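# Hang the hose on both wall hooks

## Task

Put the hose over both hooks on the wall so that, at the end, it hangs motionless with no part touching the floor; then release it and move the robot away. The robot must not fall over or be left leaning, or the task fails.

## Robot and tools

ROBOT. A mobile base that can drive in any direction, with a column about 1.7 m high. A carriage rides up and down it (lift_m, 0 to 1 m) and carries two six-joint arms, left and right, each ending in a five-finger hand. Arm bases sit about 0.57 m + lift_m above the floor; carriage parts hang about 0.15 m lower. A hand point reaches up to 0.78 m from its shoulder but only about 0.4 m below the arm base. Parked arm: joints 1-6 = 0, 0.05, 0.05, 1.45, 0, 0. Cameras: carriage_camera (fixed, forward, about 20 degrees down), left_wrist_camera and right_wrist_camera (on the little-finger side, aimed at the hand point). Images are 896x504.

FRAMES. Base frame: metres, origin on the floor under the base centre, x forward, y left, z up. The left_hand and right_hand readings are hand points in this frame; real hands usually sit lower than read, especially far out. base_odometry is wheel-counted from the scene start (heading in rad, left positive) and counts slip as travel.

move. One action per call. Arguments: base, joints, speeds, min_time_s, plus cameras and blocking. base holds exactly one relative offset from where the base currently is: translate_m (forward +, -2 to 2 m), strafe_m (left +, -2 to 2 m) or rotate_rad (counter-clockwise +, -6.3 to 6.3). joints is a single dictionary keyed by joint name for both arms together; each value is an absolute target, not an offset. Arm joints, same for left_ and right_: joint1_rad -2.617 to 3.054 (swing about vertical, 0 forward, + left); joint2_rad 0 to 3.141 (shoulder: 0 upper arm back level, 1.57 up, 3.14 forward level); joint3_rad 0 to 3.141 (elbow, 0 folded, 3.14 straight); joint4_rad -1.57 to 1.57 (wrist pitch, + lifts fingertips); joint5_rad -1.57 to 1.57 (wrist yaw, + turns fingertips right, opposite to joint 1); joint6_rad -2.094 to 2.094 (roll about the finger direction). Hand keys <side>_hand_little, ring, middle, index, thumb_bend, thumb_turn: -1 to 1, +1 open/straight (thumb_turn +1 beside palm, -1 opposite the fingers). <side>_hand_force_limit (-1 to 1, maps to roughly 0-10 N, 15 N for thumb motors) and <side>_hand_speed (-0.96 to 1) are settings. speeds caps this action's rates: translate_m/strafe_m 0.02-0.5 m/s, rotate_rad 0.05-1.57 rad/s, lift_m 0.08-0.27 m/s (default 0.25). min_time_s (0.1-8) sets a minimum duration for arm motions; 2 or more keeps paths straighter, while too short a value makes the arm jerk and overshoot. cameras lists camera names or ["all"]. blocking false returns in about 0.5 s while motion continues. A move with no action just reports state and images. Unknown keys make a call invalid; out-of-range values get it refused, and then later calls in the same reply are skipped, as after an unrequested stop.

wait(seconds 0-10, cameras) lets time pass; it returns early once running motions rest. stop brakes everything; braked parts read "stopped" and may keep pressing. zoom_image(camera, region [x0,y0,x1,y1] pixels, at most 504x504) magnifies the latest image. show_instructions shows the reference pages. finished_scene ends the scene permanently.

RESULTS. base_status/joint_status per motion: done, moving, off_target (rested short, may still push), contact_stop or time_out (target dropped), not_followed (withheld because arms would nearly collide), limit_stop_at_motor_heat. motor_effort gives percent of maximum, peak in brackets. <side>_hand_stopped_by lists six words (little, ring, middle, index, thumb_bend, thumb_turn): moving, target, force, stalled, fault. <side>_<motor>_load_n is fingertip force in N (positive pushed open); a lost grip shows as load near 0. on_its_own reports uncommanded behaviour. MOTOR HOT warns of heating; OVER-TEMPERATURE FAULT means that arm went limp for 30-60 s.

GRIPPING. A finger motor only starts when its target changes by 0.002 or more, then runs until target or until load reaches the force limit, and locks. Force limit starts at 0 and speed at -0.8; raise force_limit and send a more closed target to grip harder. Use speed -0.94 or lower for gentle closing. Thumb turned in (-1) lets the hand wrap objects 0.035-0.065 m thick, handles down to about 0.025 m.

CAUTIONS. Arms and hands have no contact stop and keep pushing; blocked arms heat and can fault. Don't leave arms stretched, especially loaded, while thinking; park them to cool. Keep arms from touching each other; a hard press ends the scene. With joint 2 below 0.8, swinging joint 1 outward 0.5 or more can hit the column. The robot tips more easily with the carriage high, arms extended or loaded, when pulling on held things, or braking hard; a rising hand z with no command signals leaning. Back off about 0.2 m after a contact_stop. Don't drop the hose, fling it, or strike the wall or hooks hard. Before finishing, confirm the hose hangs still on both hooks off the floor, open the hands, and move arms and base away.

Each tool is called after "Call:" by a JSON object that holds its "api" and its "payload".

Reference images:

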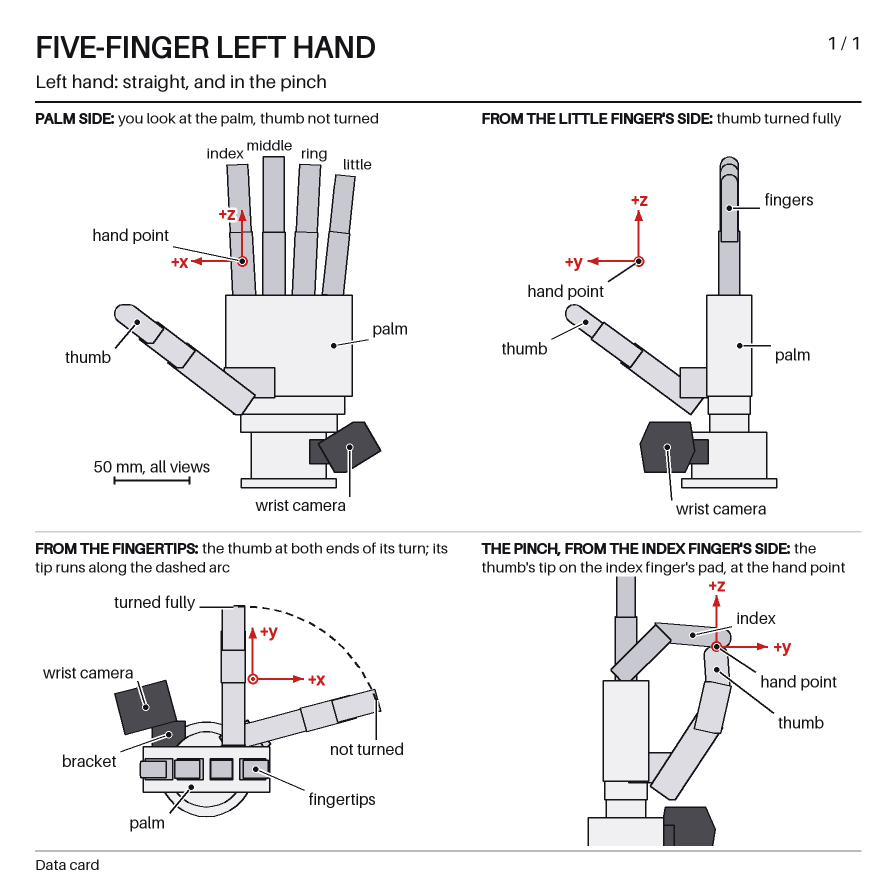

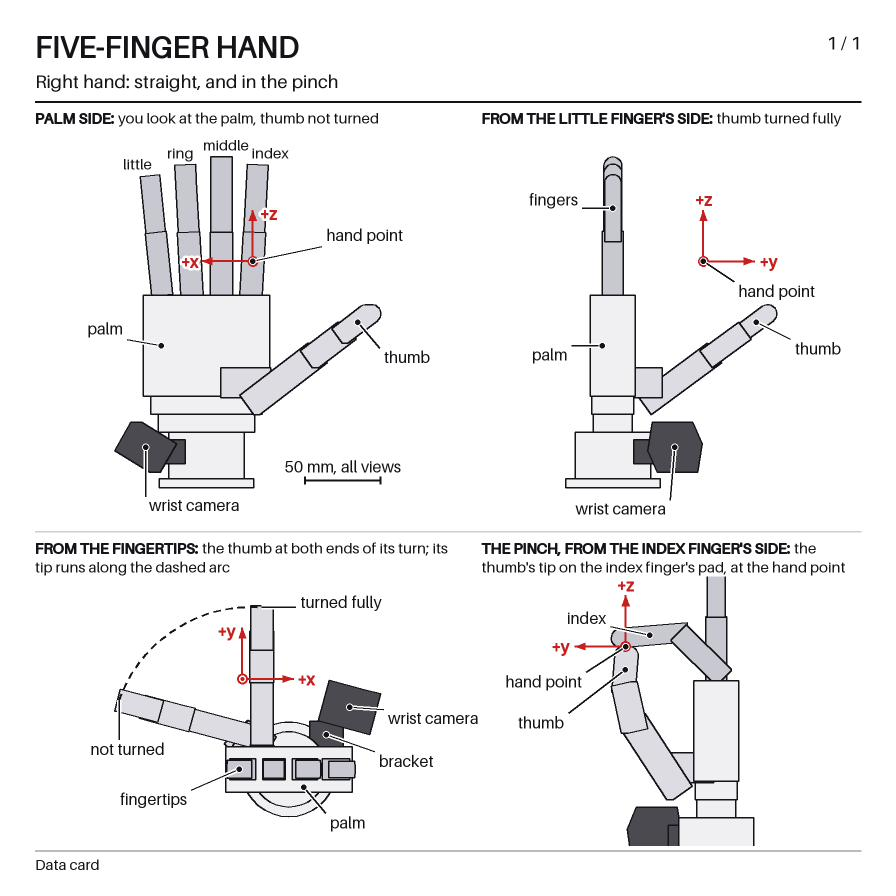

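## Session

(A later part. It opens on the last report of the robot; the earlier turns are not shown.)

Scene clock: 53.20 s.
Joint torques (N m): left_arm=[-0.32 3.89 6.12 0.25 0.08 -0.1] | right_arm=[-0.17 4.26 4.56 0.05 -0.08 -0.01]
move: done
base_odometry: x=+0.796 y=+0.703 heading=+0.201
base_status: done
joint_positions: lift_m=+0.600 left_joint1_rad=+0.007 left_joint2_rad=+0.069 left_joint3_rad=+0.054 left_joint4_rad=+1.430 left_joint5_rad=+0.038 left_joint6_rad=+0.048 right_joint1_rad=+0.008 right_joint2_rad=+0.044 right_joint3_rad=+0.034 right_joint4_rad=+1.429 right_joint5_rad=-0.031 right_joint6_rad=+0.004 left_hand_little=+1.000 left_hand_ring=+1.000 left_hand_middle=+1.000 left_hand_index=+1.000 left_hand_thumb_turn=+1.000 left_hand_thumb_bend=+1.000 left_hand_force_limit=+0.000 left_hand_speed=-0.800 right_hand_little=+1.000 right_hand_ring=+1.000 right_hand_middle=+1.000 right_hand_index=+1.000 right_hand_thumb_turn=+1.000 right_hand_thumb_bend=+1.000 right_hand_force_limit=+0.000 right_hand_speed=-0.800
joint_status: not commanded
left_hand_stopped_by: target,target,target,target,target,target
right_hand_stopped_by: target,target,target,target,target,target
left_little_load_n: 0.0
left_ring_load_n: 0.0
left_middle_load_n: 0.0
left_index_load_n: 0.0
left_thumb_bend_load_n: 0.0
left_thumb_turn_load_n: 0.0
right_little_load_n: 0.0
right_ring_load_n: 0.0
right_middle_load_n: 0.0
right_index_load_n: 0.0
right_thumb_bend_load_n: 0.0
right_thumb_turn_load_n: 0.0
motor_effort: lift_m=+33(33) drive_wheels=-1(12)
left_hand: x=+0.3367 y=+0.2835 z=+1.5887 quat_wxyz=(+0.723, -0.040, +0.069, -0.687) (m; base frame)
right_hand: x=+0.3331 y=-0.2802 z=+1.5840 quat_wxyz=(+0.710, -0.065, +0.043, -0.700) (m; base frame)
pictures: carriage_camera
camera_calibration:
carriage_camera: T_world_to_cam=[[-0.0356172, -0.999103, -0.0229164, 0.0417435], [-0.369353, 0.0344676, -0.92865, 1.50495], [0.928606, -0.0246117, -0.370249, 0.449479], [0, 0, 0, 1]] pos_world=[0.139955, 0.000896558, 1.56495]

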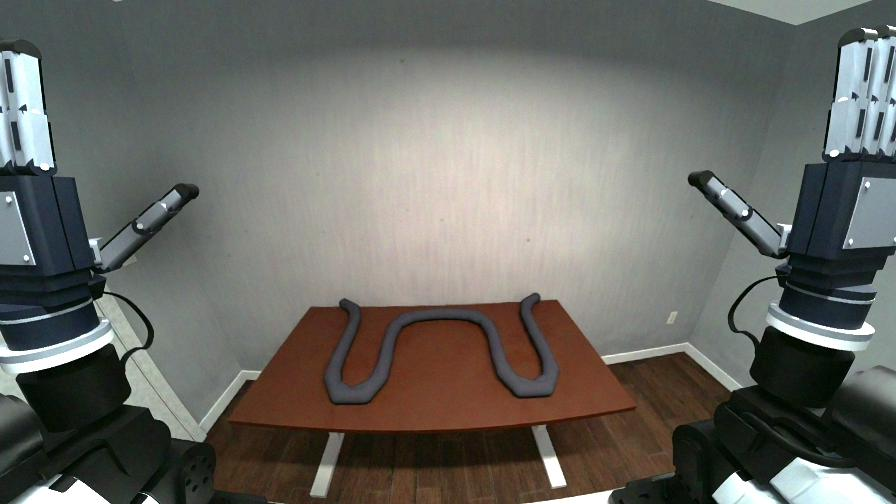

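Call:
{"api": "move", "payload": {"joints": {"lift_m": 0.65, "left_joint1_rad": 0.06, "left_joint2_rad": 2.597, "left_joint3_rad": 1.319, "left_joint4_rad": 0.493, "left_joint5_rad": 0.06, "left_joint6_rad": 0, "right_joint1_rad": -0.06, "right_joint2_rad": 2.597, "right_joint3_rad": 1.319, "right_joint4_rad": 0.493, "right_joint5_rad": -0.06, "right_joint6_rad": 0, "left_hand_thumb_turn": -1, "right_hand_thumb_turn": -1}, "min_time_s": 4, "cameras": ["all"]}}

Scene clock: 61.57 s.
Joint torques (N m): left_arm=[0.27 -12.21 6.67 1.79 0.21 -0.24] | right_arm=[-0.98 -12.77 5.42 1.3 -0.21 -0.06]
move: done
base_odometry: x=+0.796 y=+0.703 heading=+0.201
base_status: not commanded
joint_positions: lift_m=+0.650 left_joint1_rad=+0.054 left_joint2_rad=+2.576 left_joint3_rad=+1.301 left_joint4_rad=+0.509 left_joint5_rad=+0.052 left_joint6_rad=+0.013 right_joint1_rad=-0.052 right_joint2_rad=+2.591 right_joint3_rad=+1.296 right_joint4_rad=+0.502 right_joint5_rad=-0.048 right_joint6_rad=+0.004 left_hand_little=+1.000 left_hand_ring=+1.000 left_hand_middle=+1.000 left_hand_index=+1.000 left_hand_thumb_turn=-1.000 left_hand_thumb_bend=+1.000 left_hand_force_limit=+0.000 left_hand_speed=-0.800 right_hand_little=+1.000 right_hand_ring=+1.000 right_hand_middle=+1.000 right_hand_index=+1.000 right_hand_thumb_turn=-1.000 right_hand_thumb_bend=+1.000 right_hand_force_limit=+0.000 right_hand_speed=-0.800
joint_status: all done
left_hand_stopped_by: target,target,target,target,target,target
right_hand_stopped_by: target,target,target,target,target,target
left_little_load_n: 0.0
left_ring_load_n: -0.5
left_middle_load_n: 0.0
left_index_load_n: 0.0
left_thumb_bend_load_n: 0.0
left_thumb_turn_load_n: 0.0
right_little_load_n: 0.0
right_ring_load_n: 0.0
right_middle_load_n: 0.0
right_index_load_n: -0.5
right_thumb_bend_load_n: 0.0
right_thumb_turn_load_n: 0.0
motor_effort: lift_m=+33(40) drive_wheels=+3(4)
left_hand: x=+0.7549 y=+0.3064 z=+1.0062 quat_wxyz=(+0.270, -0.657, +0.644, -0.285) (m; base frame)
right_hand: x=+0.7465 y=-0.3044 z=+0.9964 quat_wxyz=(+0.278, -0.642, +0.666, -0.259) (m; base frame)
pictures: carriage_camera, left_wrist_camera, right_wrist_camera
camera_calibration:
carriage_camera: T_world_to_cam=[[-0.0356172, -0.999103, -0.0229164, 0.0428893], [-0.369353, 0.0344676, -0.92865, 1.55138], [0.928606, -0.0246117, -0.370249, 0.467992], [0, 0, 0, 1]] pos_world=[0.139955, 0.000896558, 1.61495]
left_wrist_camera: T_world_to_cam=[[0.648781, -0.206235, 0.732496, -1.16243], [-0.496617, -0.844088, 0.202206, 0.434933], [0.576589, -0.494957, -0.650048, 0.478573], [0, 0, 0, 1]] pos_world=[0.694218, 0.364261, 1.07462]
right_wrist_camera: T_world_to_cam=[[-0.705456, -0.220617, -0.673543, 1.1311], [-0.469552, 0.857325, 0.210986, 0.41086], [0.530898, 0.465105, -0.708396, 0.5643], [0, 0, 0, 1]] pos_world=[0.691279, -0.365159, 1.07491]

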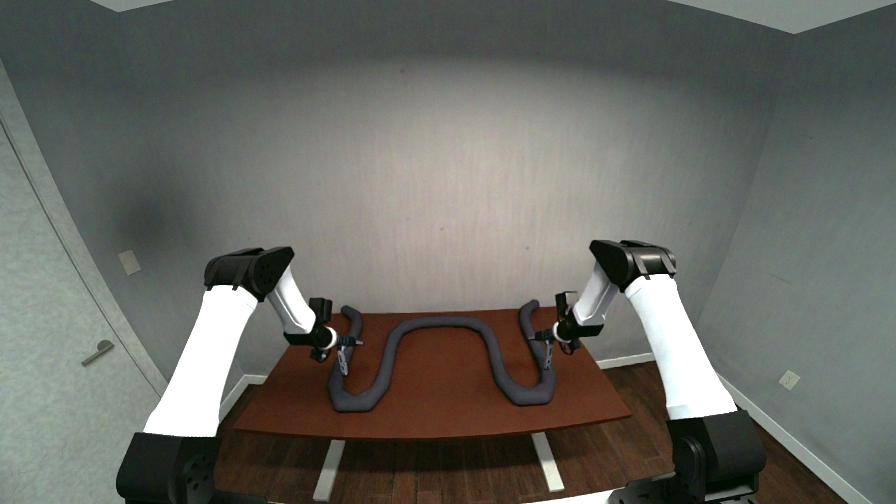

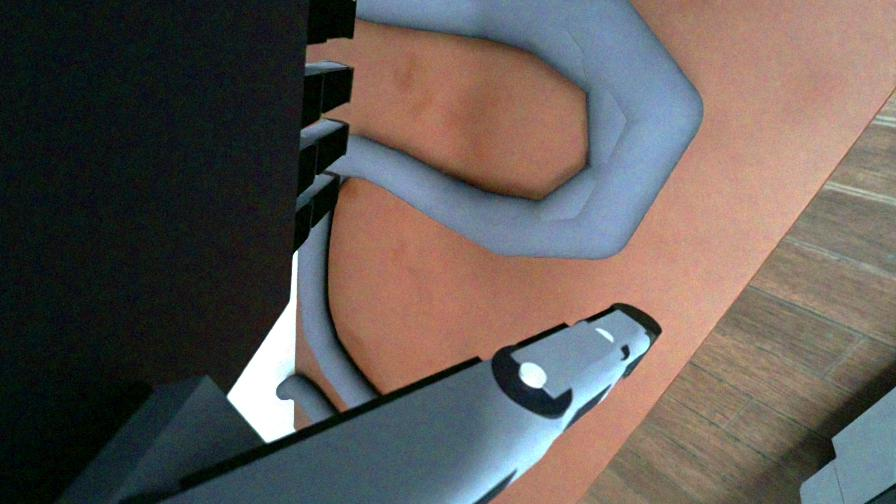

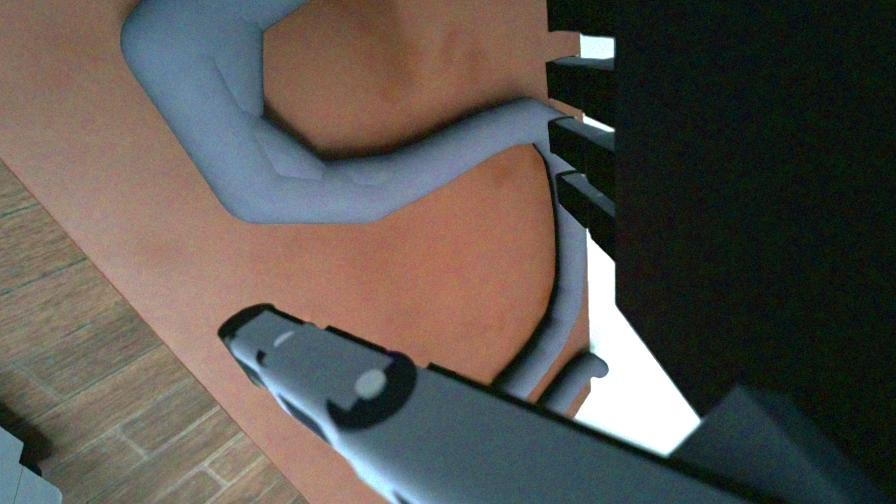

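Call:
{"api": "move", "payload": {"joints": {"lift_m": 0.5}, "cameras": ["all"]}}

Scene clock: 63.10 s.
Joint torques (N m): left_arm=[0.21 -13.59 5.93 1.91 0.22 -0.23] | right_arm=[-0.96 -14.13 4.75 1.41 -0.2 -0.06]
move: done
base_odometry: x=+0.796 y=+0.703 heading=+0.201
base_status: not commanded
joint_positions: lift_m=+0.500 left_joint1_rad=+0.054 left_joint2_rad=+2.589 left_joint3_rad=+1.309 left_joint4_rad=+0.497 left_joint5_rad=+0.052 left_joint6_rad=+0.013 right_joint1_rad=-0.052 right_joint2_rad=+2.605 right_joint3_rad=+1.302 right_joint4_rad=+0.488 right_joint5_rad=-0.049 right_joint6_rad=+0.004 left_hand_little=+1.000 left_hand_ring=+1.000 left_hand_middle=+1.000 left_hand_index=+1.000 left_hand_thumb_turn=-1.000 left_hand_thumb_bend=+1.000 left_hand_force_limit=+0.000 left_hand_speed=-0.800 right_hand_little=+1.000 right_hand_ring=+1.000 right_hand_middle=+1.000 right_hand_index=+1.000 right_hand_thumb_turn=-1.000 right_hand_thumb_bend=+1.000 right_hand_force_limit=+0.000 right_hand_speed=-0.800
joint_status: all done
left_hand_stopped_by: target,target,target,target,target,target
right_hand_stopped_by: target,target,target,target,target,target
left_little_load_n: 0.0
left_ring_load_n: 0.0
left_middle_load_n: 0.0
left_index_load_n: 0.0
left_thumb_bend_load_n: 0.0
left_thumb_turn_load_n: 0.0
right_little_load_n: 0.0
right_ring_load_n: 0.0
right_middle_load_n: 0.0
right_index_load_n: 0.0
right_thumb_bend_load_n: 0.0
right_thumb_turn_load_n: 0.0
motor_effort: lift_m=+29(30) drive_wheels=+0(4)
left_hand: x=+0.7514 y=+0.3061 z=+0.8504 quat_wxyz=(+0.264, -0.659, +0.646, -0.280) (m; base frame)
right_hand: x=+0.7420 y=-0.3040 z=+0.8399 quat_wxyz=(+0.271, -0.645, +0.669, -0.251) (m; base frame)
pictures: carriage_camera, left_wrist_camera, right_wrist_camera
camera_calibration:
carriage_camera: T_world_to_cam=[[-0.0356172, -0.999103, -0.0229164, 0.039461], [-0.369353, 0.0344676, -0.92865, 1.41246], [0.928606, -0.0246117, -0.370249, 0.412603], [0, 0, 0, 1]] pos_world=[0.139955, 0.000896558, 1.46535]
left_wrist_camera: T_world_to_cam=[[0.661681, -0.205479, 0.72108, -1.04636], [-0.493338, -0.843525, 0.212328, 0.453184], [0.564621, -0.496229, -0.659515, 0.396561], [0, 0, 0, 1]] pos_world=[0.692019, 0.364053, 0.919821]
right_wrist_camera: T_world_to_cam=[[-0.719049, -0.219881, -0.659258, 1.02086], [-0.465531, 0.856734, 0.222008, 0.429048], [0.515993, 0.46654, -0.718395, 0.475504], [0, 0, 0, 1]] pos_world=[0.688428, -0.364953, 0.91936]

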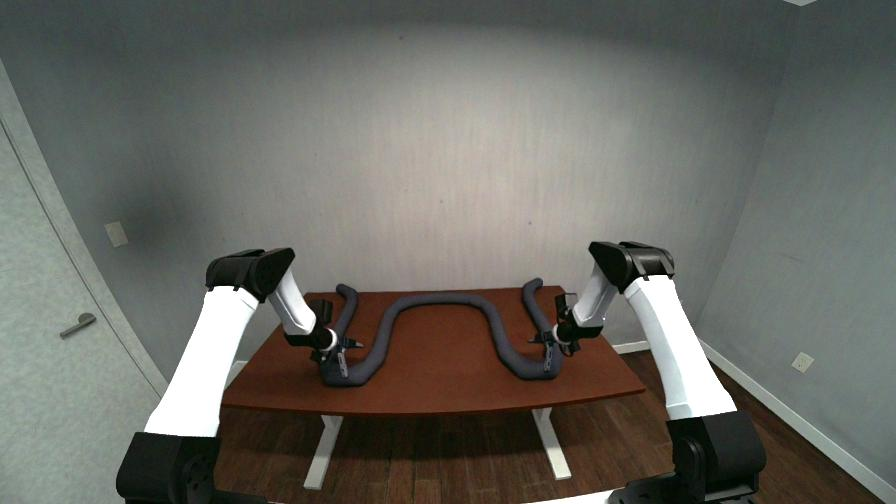

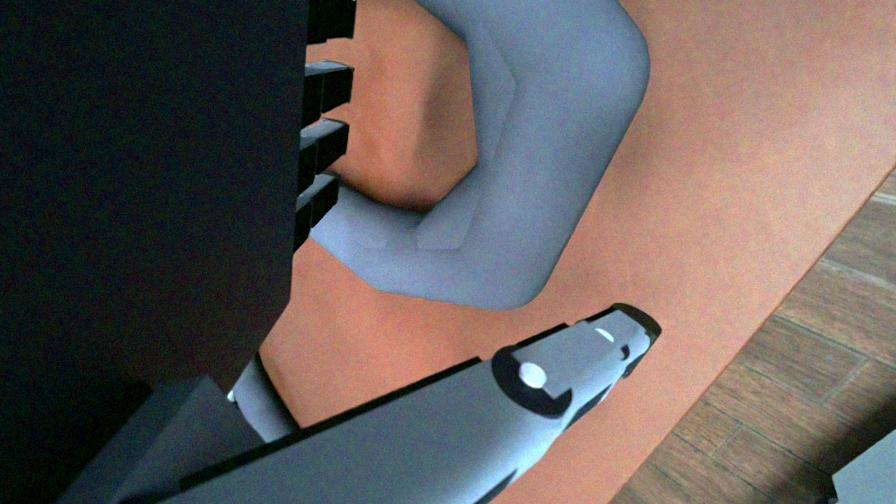

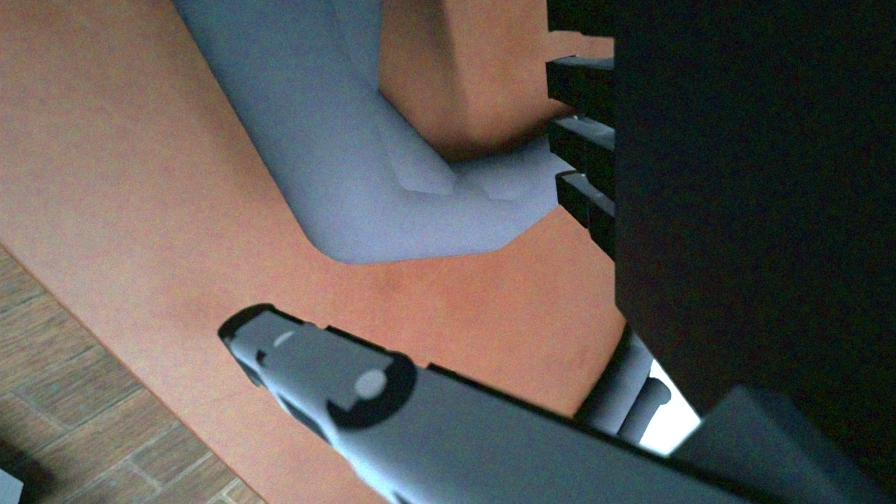

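Call:
{"api": "move", "payload": {"joints": {"left_hand_index": 0.3}, "cameras": ["all"]}}

Scene clock: 69.03 s.
Joint torques (N m): left_arm=[0.31 -13.5 5.83 1.9 0.22 -0.23] | right_arm=[-0.98 -14.13 4.75 1.4 -0.21 -0.06]
move: done
base_odometry: x=+0.796 y=+0.703 heading=+0.201
base_status: not commanded
joint_positions: lift_m=+0.500 left_joint1_rad=+0.054 left_joint2_rad=+2.589 left_joint3_rad=+1.309 left_joint4_rad=+0.497 left_joint5_rad=+0.052 left_joint6_rad=+0.013 right_joint1_rad=-0.052 right_joint2_rad=+2.605 right_joint3_rad=+1.302 right_joint4_rad=+0.488 right_joint5_rad=-0.049 right_joint6_rad=+0.004 left_hand_little=+1.000 left_hand_ring=+1.000 left_hand_middle=+1.000 left_hand_index=+0.300 left_hand_thumb_turn=-1.000 left_hand_thumb_bend=+1.000 left_hand_force_limit=+0.000 left_hand_speed=-0.800 right_hand_little=+1.000 right_hand_ring=+1.000 right_hand_middle=+1.000 right_hand_index=+1.000 right_hand_thumb_turn=-1.000 right_hand_thumb_bend=+1.000 right_hand_force_limit=+0.000 right_hand_speed=-0.800
joint_status: all done
left_hand_stopped_by: target,target,target,target,target,target
right_hand_stopped_by: target,target,target,target,target,target
left_little_load_n: 0.0
left_ring_load_n: 0.0
left_middle_load_n: 0.0
left_index_load_n: 0.0
left_thumb_bend_load_n: 0.0
left_thumb_turn_load_n: 0.0
right_little_load_n: 0.0
right_ring_load_n: 0.0
right_middle_load_n: 0.0
right_index_load_n: 0.0
right_thumb_bend_load_n: 0.0
right_thumb_turn_load_n: 0.0
motor_effort: lift_m=+29(29) drive_wheels=+4(4)
left_hand: x=+0.7514 y=+0.3061 z=+0.8504 quat_wxyz=(+0.264, -0.659, +0.646, -0.280) (m; base frame)
right_hand: x=+0.7420 y=-0.3040 z=+0.8399 quat_wxyz=(+0.271, -0.645, +0.669, -0.251) (m; base frame)
pictures: carriage_camera, left_wrist_camera, right_wrist_camera
camera_calibration:
carriage_camera: T_world_to_cam=[[-0.0356172, -0.999103, -0.0229164, 0.039461], [-0.369353, 0.0344676, -0.92865, 1.41246], [0.928606, -0.0246117, -0.370249, 0.412603], [0, 0, 0, 1]] pos_world=[0.139955, 0.000896558, 1.46535]
left_wrist_camera: T_world_to_cam=[[0.661681, -0.205479, 0.72108, -1.04636], [-0.493338, -0.843525, 0.212328, 0.453184], [0.564621, -0.496229, -0.659515, 0.396561], [0, 0, 0, 1]] pos_world=[0.692019, 0.364053, 0.919821]
right_wrist_camera: T_world_to_cam=[[-0.719049, -0.219881, -0.659258, 1.02086], [-0.465531, 0.856734, 0.222008, 0.429048], [0.515993, 0.46654, -0.718395, 0.475504], [0, 0, 0, 1]] pos_world=[0.688428, -0.364953, 0.91936]

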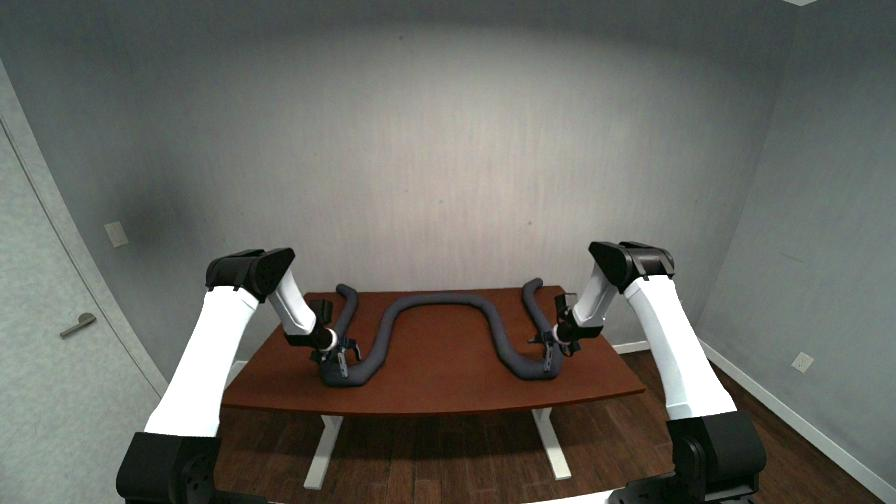

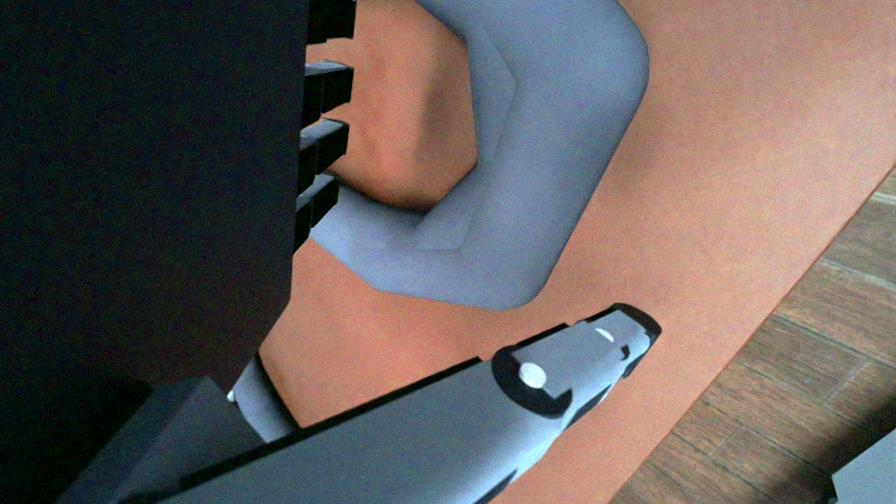

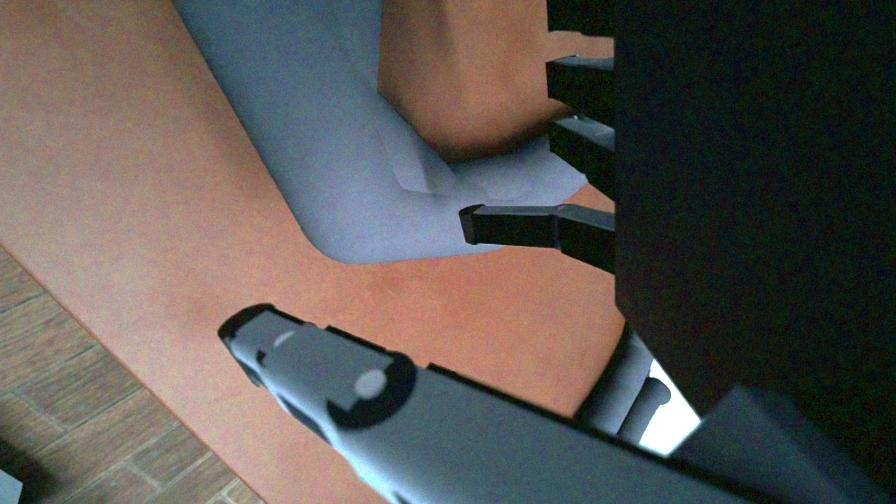

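Call:
{"api": "zoom_image", "payload": {"camera": "carriage_camera", "region": [290, 320, 410, 410]}}

Call:
{"api": "zoom_image", "payload": {"camera": "carriage_camera", "region": [490, 310, 610, 400]}}

Scaled by 4.200 from the camera's 896x504 image, which has a finer 1280x720 frame.

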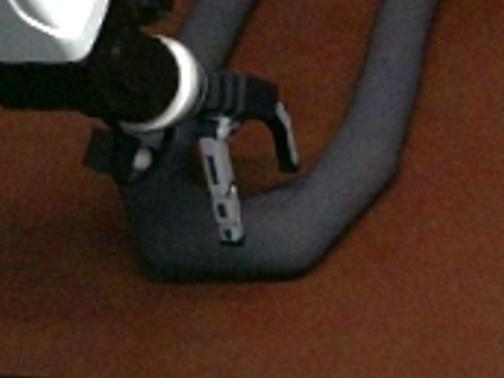

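Scaled by 4.200 from the camera's 896x504 image, which has a finer 1280x720 frame.

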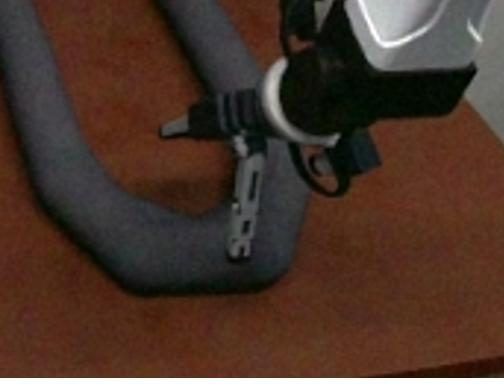

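Call:
{"api": "move", "payload": {"joints": {"lift_m": 0.44, "left_hand_index": 1}, "cameras": ["all"]}}

Call:
{"api": "zoom_image", "payload": {"camera": "carriage_camera", "region": [290, 290, 410, 380]}}

Call:
{"api": "zoom_image", "payload": {"camera": "carriage_camera", "region": [490, 290, 610, 380]}}

Scene clock: 73.33 s.
Joint torques (N m): left_arm=[-0.38 -12.66 4.64 1.8 0.05 -0.1] | right_arm=[-0.95 -14.32 4.63 1.43 -0.2 -0.07]
move: done
base_odometry: x=+0.796 y=+0.703 heading=+0.201
base_status: not commanded
joint_positions: lift_m=+0.440 left_joint1_rad=+0.061 left_joint2_rad=+2.579 left_joint3_rad=+1.323 left_joint4_rad=+0.510 left_joint5_rad=+0.069 left_joint6_rad=+0.001 right_joint1_rad=-0.052 right_joint2_rad=+2.607 right_joint3_rad=+1.304 right_joint4_rad=+0.484 right_joint5_rad=-0.050 right_joint6_rad=+0.004 left_hand_little=+1.000 left_hand_ring=+1.000 left_hand_middle=+1.000 left_hand_index=+1.000 left_hand_thumb_turn=-1.000 left_hand_thumb_bend=+1.000 left_hand_force_limit=+0.000 left_hand_speed=-0.800 right_hand_little=+1.000 right_hand_ring=+1.000 right_hand_middle=+1.000 right_hand_index=+1.000 right_hand_thumb_turn=-1.000 right_hand_thumb_bend=+1.000 right_hand_force_limit=+0.000 right_hand_speed=-0.800
joint_status: all done
left_hand_stopped_by: target,target,target,target,target,target
right_hand_stopped_by: target,target,target,target,target,target
left_little_load_n: 0.0
left_ring_load_n: 0.0
left_middle_load_n: -0.5
left_index_load_n: 0.0
left_thumb_bend_load_n: 0.0
left_thumb_turn_load_n: 0.0
right_little_load_n: 0.0
right_ring_load_n: 0.0
right_middle_load_n: 0.0
right_index_load_n: 0.0
right_thumb_bend_load_n: -0.5
right_thumb_turn_load_n: 0.0
motor_effort: lift_m=+28(29) drive_wheels=+4(5)
left_hand: x=+0.7638 y=+0.3065 z=+0.8023 quat_wxyz=(+0.270, -0.657, +0.638, -0.298) (m; base frame)
right_hand: x=+0.7411 y=-0.3037 z=+0.7790 quat_wxyz=(+0.270, -0.646, +0.669, -0.250) (m; base frame)
pictures: carriage_camera, left_wrist_camera, right_wrist_camera
camera_calibration:
carriage_camera: T_world_to_cam=[[-0.0356172, -0.999103, -0.0229164, 0.0380884], [-0.369353, 0.0344676, -0.92865, 1.35683], [0.928606, -0.0246117, -0.370249, 0.390425], [0, 0, 0, 1]] pos_world=[0.139955, 0.000896558, 1.40545]
left_wrist_camera: T_world_to_cam=[[0.634219, -0.190394, 0.749344, -1.02612], [-0.498896, -0.841204, 0.208514, 0.476398], [0.590652, -0.506089, -0.628494, 0.316298], [0, 0, 0, 1]] pos_world=[0.701632, 0.365456, 0.868369]
right_wrist_camera: T_world_to_cam=[[-0.721604, -0.219763, -0.656499, 0.979948], [-0.465282, 0.856132, 0.224833, 0.439295], [0.51264, 0.467698, -0.720041, 0.436201], [0, 0, 0, 1]] pos_world=[0.687917, -0.364749, 0.85865]

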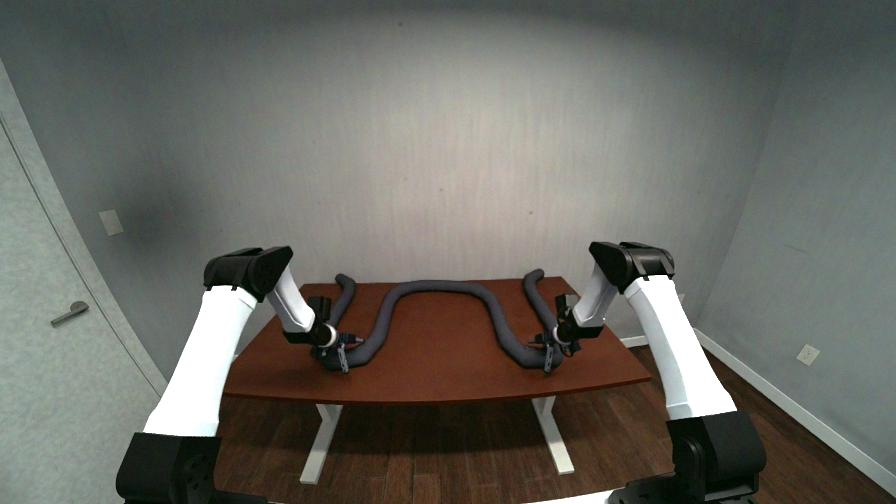

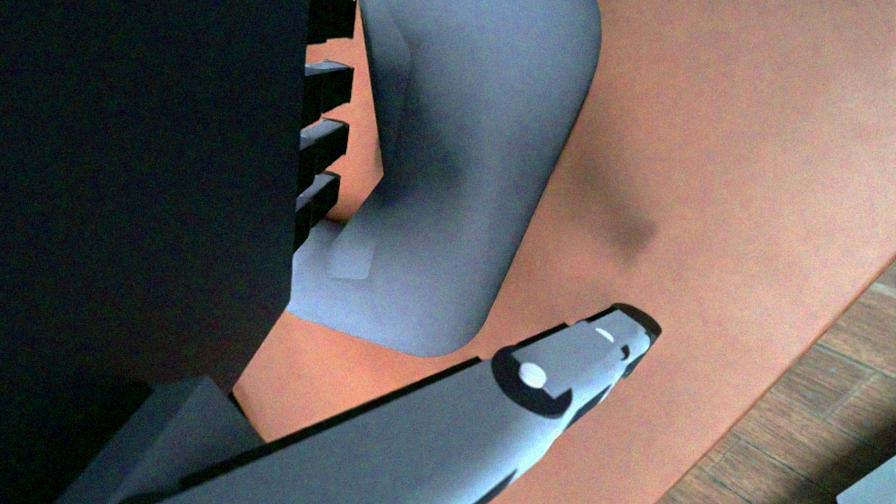

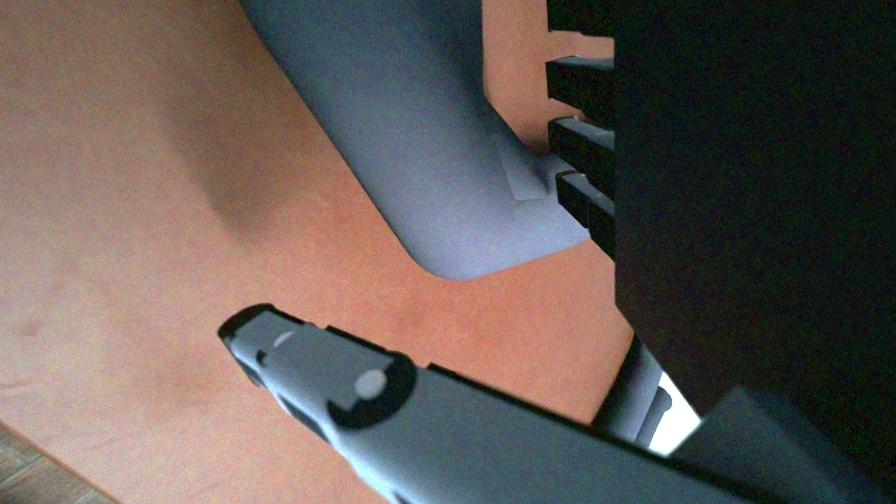

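Scaled by 4.200 from the camera's 896x504 image, which has a finer 1280x720 frame.

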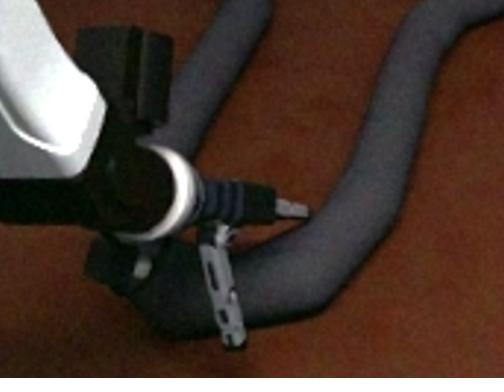

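Scaled by 4.200 from the camera's 896x504 image, which has a finer 1280x720 frame.

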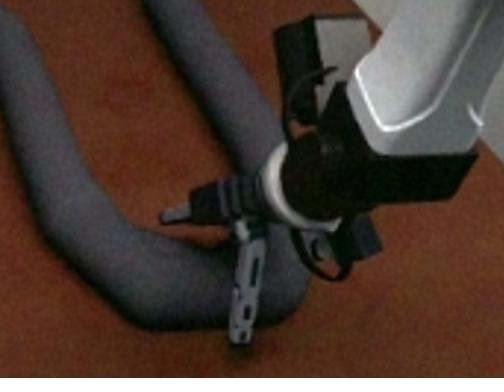

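Call:
{"api": "move", "payload": {"joints": {"lift_m": 0.5}, "cameras": []}}

Call:
{"api": "move", "payload": {"joints": {"left_joint1_rad": 0.055, "left_joint2_rad": 2.648, "left_joint3_rad": 1.457, "left_joint4_rad": 0.405, "left_joint5_rad": 0.055, "left_joint6_rad": 0}, "min_time_s": 1.5, "cameras": ["all"]}}

Scene clock: 82.07 s.
Joint torques (N m): left_arm=[-0.42 -13.63 4.62 1.87 0.06 -0.11] | right_arm=[-0.95 -14.49 4.49 1.44 -0.2 -0.06]
move: done
base_odometry: x=+0.796 y=+0.703 heading=+0.201
base_status: not commanded
joint_positions: lift_m=+0.500 left_joint1_rad=+0.061 left_joint2_rad=+2.589 left_joint3_rad=+1.323 left_joint4_rad=+0.503 left_joint5_rad=+0.068 left_joint6_rad=+0.001 right_joint1_rad=-0.052 right_joint2_rad=+2.608 right_joint3_rad=+1.305 right_joint4_rad=+0.486 right_joint5_rad=-0.050 right_joint6_rad=+0.004 left_hand_little=+1.000 left_hand_ring=+1.000 left_hand_middle=+1.000 left_hand_index=+1.000 left_hand_thumb_turn=-1.000 left_hand_thumb_bend=+1.000 left_hand_force_limit=+0.000 left_hand_speed=-0.800 right_hand_little=+1.000 right_hand_ring=+1.000 right_hand_middle=+1.000 right_hand_index=+1.000 right_hand_thumb_turn=-1.000 right_hand_thumb_bend=+1.000 right_hand_force_limit=+0.000 right_hand_speed=-0.800
joint_status: all done
left_hand_stopped_by: target,target,target,target,target,target
right_hand_stopped_by: target,target,target,target,target,target
left_little_load_n: 0.0
left_ring_load_n: 0.0
left_middle_load_n: 0.0
left_index_load_n: 0.0
left_thumb_bend_load_n: 0.0
left_thumb_turn_load_n: 0.0
right_little_load_n: 0.0
right_ring_load_n: 0.0
right_middle_load_n: 0.0
right_index_load_n: 0.0
right_thumb_bend_load_n: 0.0
right_thumb_turn_load_n: 0.0
motor_effort: lift_m=+33(41) drive_wheels=+3(4)
left_hand: x=+0.7592 y=+0.3063 z=+0.8556 quat_wxyz=(+0.265, -0.660, +0.640, -0.292) (m; base frame)
right_hand: x=+0.7417 y=-0.3038 z=+0.8383 quat_wxyz=(+0.271, -0.645, +0.669, -0.250) (m; base frame)
pictures: none
No camera images: "cameras" was empty.

Scene clock: 83.87 s.
Joint torques (N m): left_arm=[-0.83 -12.64 7.25 1.77 0.05 -0.11] | right_arm=[-0.98 -14.48 4.46 1.41 -0.21 -0.06]
move: done
base_odometry: x=+0.796 y=+0.703 heading=+0.201
base_status: not commanded
joint_positions: lift_m=+0.500 left_joint1_rad=+0.061 left_joint2_rad=+2.624 left_joint3_rad=+1.438 left_joint4_rad=+0.423 left_joint5_rad=+0.064 left_joint6_rad=+0.001 right_joint1_rad=-0.052 right_joint2_rad=+2.608 right_joint3_rad=+1.305 right_joint4_rad=+0.486 right_joint5_rad=-0.050 right_joint6_rad=+0.004 left_hand_little=+1.000 left_hand_ring=+1.000 left_hand_middle=+1.000 left_hand_index=+1.000 left_hand_thumb_turn=-1.000 left_hand_thumb_bend=+1.000 left_hand_force_limit=+0.000 left_hand_speed=-0.800 right_hand_little=+1.000 right_hand_ring=+1.000 right_hand_middle=+1.000 right_hand_index=+1.000 right_hand_thumb_turn=-1.000 right_hand_thumb_bend=+1.000 right_hand_force_limit=+0.000 right_hand_speed=-0.800
joint_status: all done
left_hand_stopped_by: target,target,target,target,target,target
right_hand_stopped_by: target,target,target,target,target,target
left_little_load_n: 0.0
left_ring_load_n: 0.0
left_middle_load_n: 0.0
left_index_load_n: 0.0
left_thumb_bend_load_n: 0.0
left_thumb_turn_load_n: 0.0
right_little_load_n: -0.5
right_ring_load_n: 0.0
right_middle_load_n: 0.0
right_index_load_n: 0.0
right_thumb_bend_load_n: 0.0
right_thumb_turn_load_n: 0.0
motor_effort: lift_m=+33(33) drive_wheels=+4(4)
left_hand: x=+0.7805 y=+0.3085 z=+0.8583 quat_wxyz=(+0.266, -0.661, +0.639, -0.290) (m; base frame)
right_hand: x=+0.7417 y=-0.3038 z=+0.8383 quat_wxyz=(+0.271, -0.645, +0.669, -0.250) (m; base frame)
pictures: carriage_camera, left_wrist_camera, right_wrist_camera
camera_calibration:
carriage_camera: T_world_to_cam=[[-0.0356172, -0.999103, -0.0229164, 0.0394519], [-0.369353, 0.0344676, -0.92865, 1.41209], [0.928606, -0.0246117, -0.370249, 0.412455], [0, 0, 0, 1]] pos_world=[0.139955, 0.000896558, 1.46495]
left_wrist_camera: T_world_to_cam=[[0.648735, -0.18975, 0.736979, -1.07911], [-0.49167, -0.843674, 0.215578, 0.463851], [0.580864, -0.502204, -0.640616, 0.359605], [0, 0, 0, 1]] pos_world=[0.719239, 0.367172, 0.925656]
right_wrist_camera: T_world_to_cam=[[-0.720592, -0.219788, -0.657602, 1.01946], [-0.465601, 0.856165, 0.224046, 0.427259], [0.513773, 0.467626, -0.71928, 0.477114], [0, 0, 0, 1]] pos_world=[0.688421, -0.364849, 0.917853]

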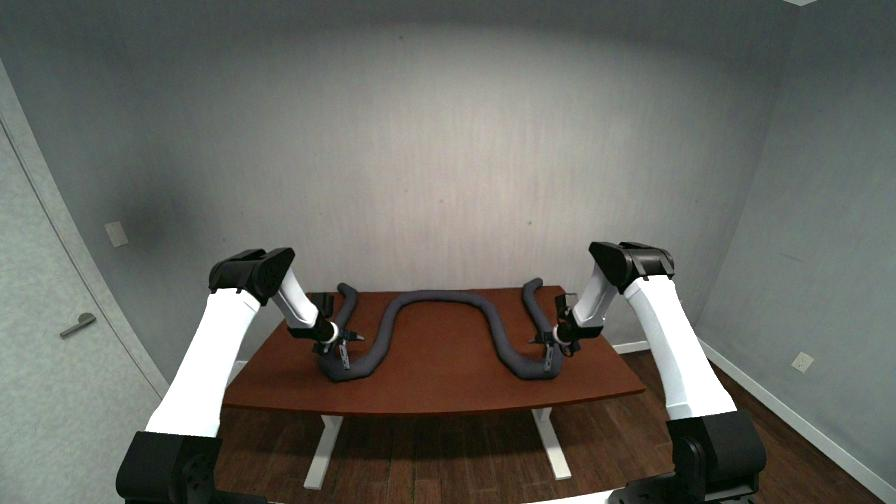

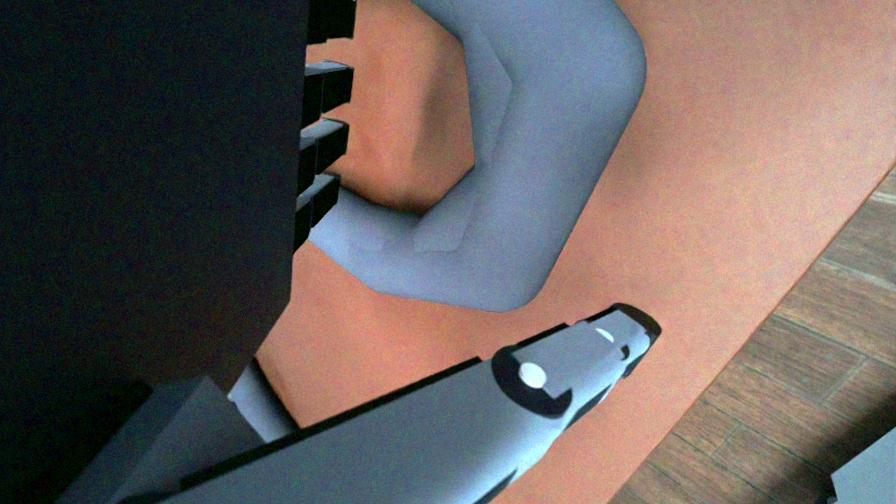

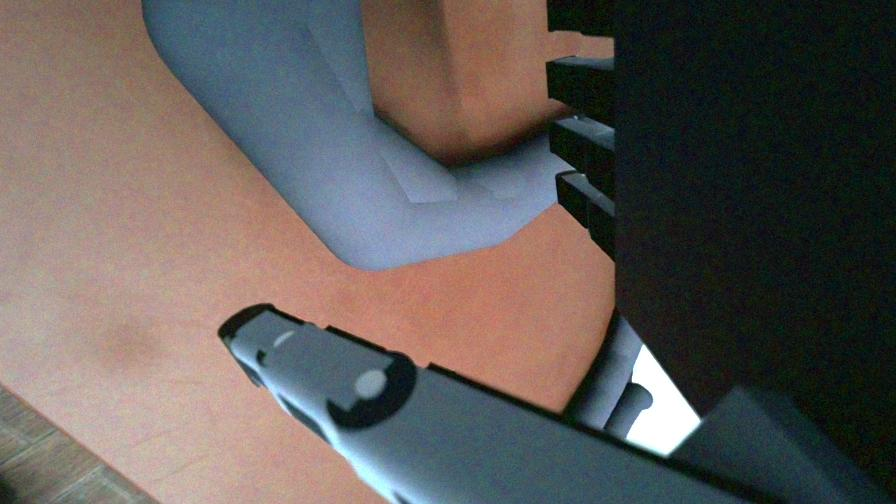

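Call:
{"api": "zoom_image", "payload": {"camera": "carriage_camera", "region": [290, 320, 410, 410]}}

Scaled by 4.200 from the camera's 896x504 image, which has a finer 1280x720 frame.

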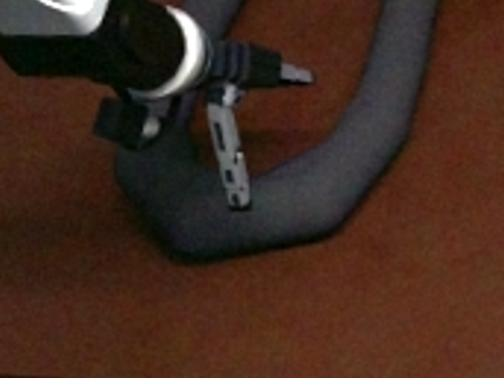

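Call:
{"api": "move", "payload": {"joints": {"left_joint1_rad": 0.05, "left_joint5_rad": -0.06}, "min_time_s": 1, "cameras": []}}

Call:
{"api": "move", "payload": {"joints": {"lift_m": 0.425}, "cameras": ["all"]}}

Scene clock: 87.20 s.
Joint torques (N m): left_arm=[-0.87 -12.64 7.23 1.78 0.02 -0.1] | right_arm=[-0.96 -14.48 4.49 1.42 -0.21 -0.07]
move: done
base_odometry: x=+0.796 y=+0.703 heading=+0.201
base_status: not commanded
joint_positions: lift_m=+0.500 left_joint1_rad=+0.057 left_joint2_rad=+2.624 left_joint3_rad=+1.438 left_joint4_rad=+0.422 left_joint5_rad=-0.050 left_joint6_rad=+0.001 right_joint1_rad=-0.052 right_joint2_rad=+2.608 right_joint3_rad=+1.305 right_joint4_rad=+0.486 right_joint5_rad=-0.050 right_joint6_rad=+0.004 left_hand_little=+1.000 left_hand_ring=+1.000 left_hand_middle=+1.000 left_hand_index=+1.000 left_hand_thumb_turn=-1.000 left_hand_thumb_bend=+1.000 left_hand_force_limit=+0.000 left_hand_speed=-0.800 right_hand_little=+1.000 right_hand_ring=+1.000 right_hand_middle=+1.000 right_hand_index=+1.000 right_hand_thumb_turn=-1.000 right_hand_thumb_bend=+1.000 right_hand_force_limit=+0.000 right_hand_speed=-0.800
joint_status: all done
left_hand_stopped_by: target,target,target,target,target,target
right_hand_stopped_by: target,target,target,target,target,target
left_little_load_n: 0.0
left_ring_load_n: 0.0
left_middle_load_n: 0.0
left_index_load_n: 0.0
left_thumb_bend_load_n: 0.0
left_thumb_turn_load_n: 0.0
right_little_load_n: 0.0
right_ring_load_n: 0.0
right_middle_load_n: 0.0
right_index_load_n: 0.0
right_thumb_bend_load_n: 0.0
right_thumb_turn_load_n: 0.0
motor_effort: lift_m=+33(33) drive_wheels=+4(4)
left_hand: x=+0.7817 y=+0.3284 z=+0.8557 quat_wxyz=(+0.301, -0.675, +0.625, -0.252) (m; base frame)
right_hand: x=+0.7417 y=-0.3038 z=+0.8383 quat_wxyz=(+0.271, -0.645, +0.669, -0.250) (m; base frame)
pictures: none
No camera images: "cameras" was empty.

Scene clock: 88.03 s.
Joint torques (N m): left_arm=[-0.85 -14.35 6.34 1.91 0 -0.1] | right_arm=[-0.96 -14.41 4.44 1.4 -0.14 -0.05]
move: done
base_odometry: x=+0.796 y=+0.703 heading=+0.201
base_status: not commanded
joint_positions: lift_m=+0.425 left_joint1_rad=+0.057 left_joint2_rad=+2.641 left_joint3_rad=+1.446 left_joint4_rad=+0.408 left_joint5_rad=-0.052 left_joint6_rad=+0.001 right_joint1_rad=-0.052 right_joint2_rad=+2.608 right_joint3_rad=+1.306 right_joint4_rad=+0.488 right_joint5_rad=-0.057 right_joint6_rad=+0.003 left_hand_little=+1.000 left_hand_ring=+1.000 left_hand_middle=+1.000 left_hand_index=+1.000 left_hand_thumb_turn=-1.000 left_hand_thumb_bend=+1.000 left_hand_force_limit=+0.000 left_hand_speed=-0.800 right_hand_little=+1.000 right_hand_ring=+1.000 right_hand_middle=+1.000 right_hand_index=+1.000 right_hand_thumb_turn=-1.000 right_hand_thumb_bend=+1.000 right_hand_force_limit=+0.000 right_hand_speed=-0.800
joint_status: all done
left_hand_stopped_by: target,target,target,target,target,target
right_hand_stopped_by: target,target,target,target,target,target
left_little_load_n: 0.0
left_ring_load_n: 0.0
left_middle_load_n: 0.0
left_index_load_n: 0.0
left_thumb_bend_load_n: 0.0
left_thumb_turn_load_n: 0.0
right_little_load_n: 0.0
right_ring_load_n: 0.0
right_middle_load_n: 0.0
right_index_load_n: 0.0
right_thumb_bend_load_n: 0.0
right_thumb_turn_load_n: 0.0
motor_effort: lift_m=+29(30) drive_wheels=-1(4)
left_hand: x=+0.7773 y=+0.3285 z=+0.7729 quat_wxyz=(+0.294, -0.678, +0.627, -0.245) (m; base frame)
right_hand: x=+0.7424 y=-0.3025 z=+0.7644 quat_wxyz=(+0.274, -0.646, +0.667, -0.249) (m; base frame)
pictures: carriage_camera, left_wrist_camera, right_wrist_camera
camera_calibration:
carriage_camera: T_world_to_cam=[[-0.0356172, -0.999103, -0.0229164, 0.0377423], [-0.369353, 0.0344676, -0.92865, 1.34281], [0.928606, -0.0246117, -0.370249, 0.384834], [0, 0, 0, 1]] pos_world=[0.139955, 0.000896558, 1.39035]
left_wrist_camera: T_world_to_cam=[[0.683128, -0.194857, 0.703823, -1.00976], [-0.418486, -0.894268, 0.158598, 0.501293], [0.598503, -0.402883, -0.692445, 0.310541], [0, 0, 0, 1]] pos_world=[0.713716, 0.376644, 0.846218]
right_wrist_camera: T_world_to_cam=[[-0.7175, -0.220765, -0.660649, 0.971338], [-0.47078, 0.852722, 0.226343, 0.444076], [0.513381, 0.473421, -0.71576, 0.422434], [0, 0, 0, 1]] pos_world=[0.689127, -0.364225, 0.843561]

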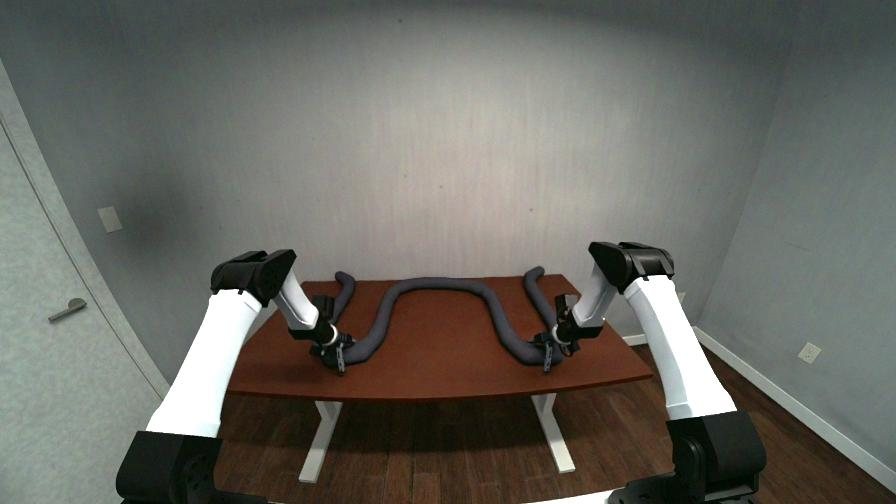

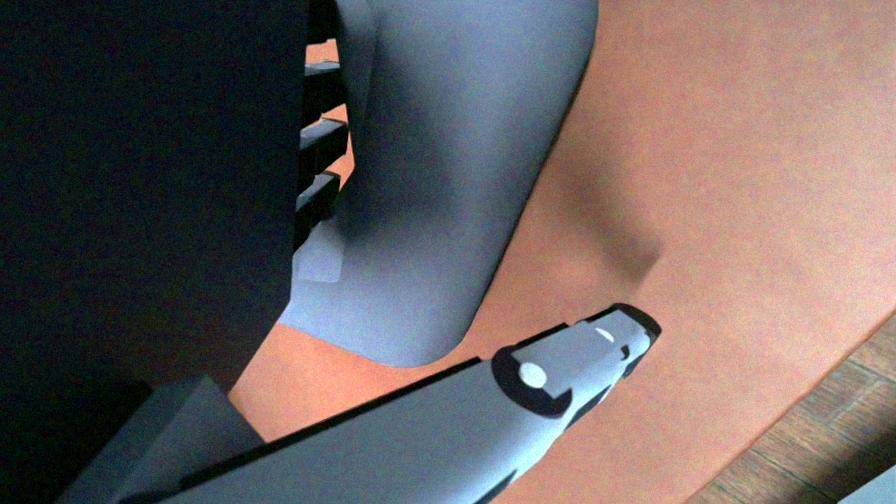

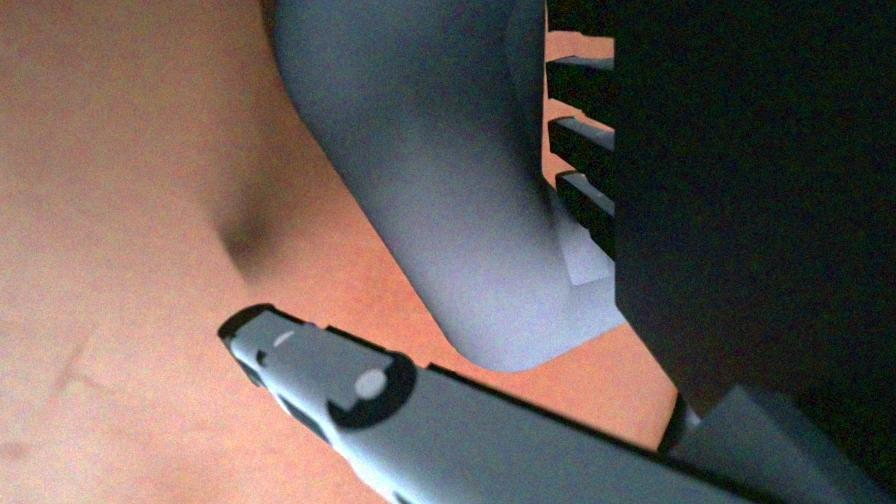

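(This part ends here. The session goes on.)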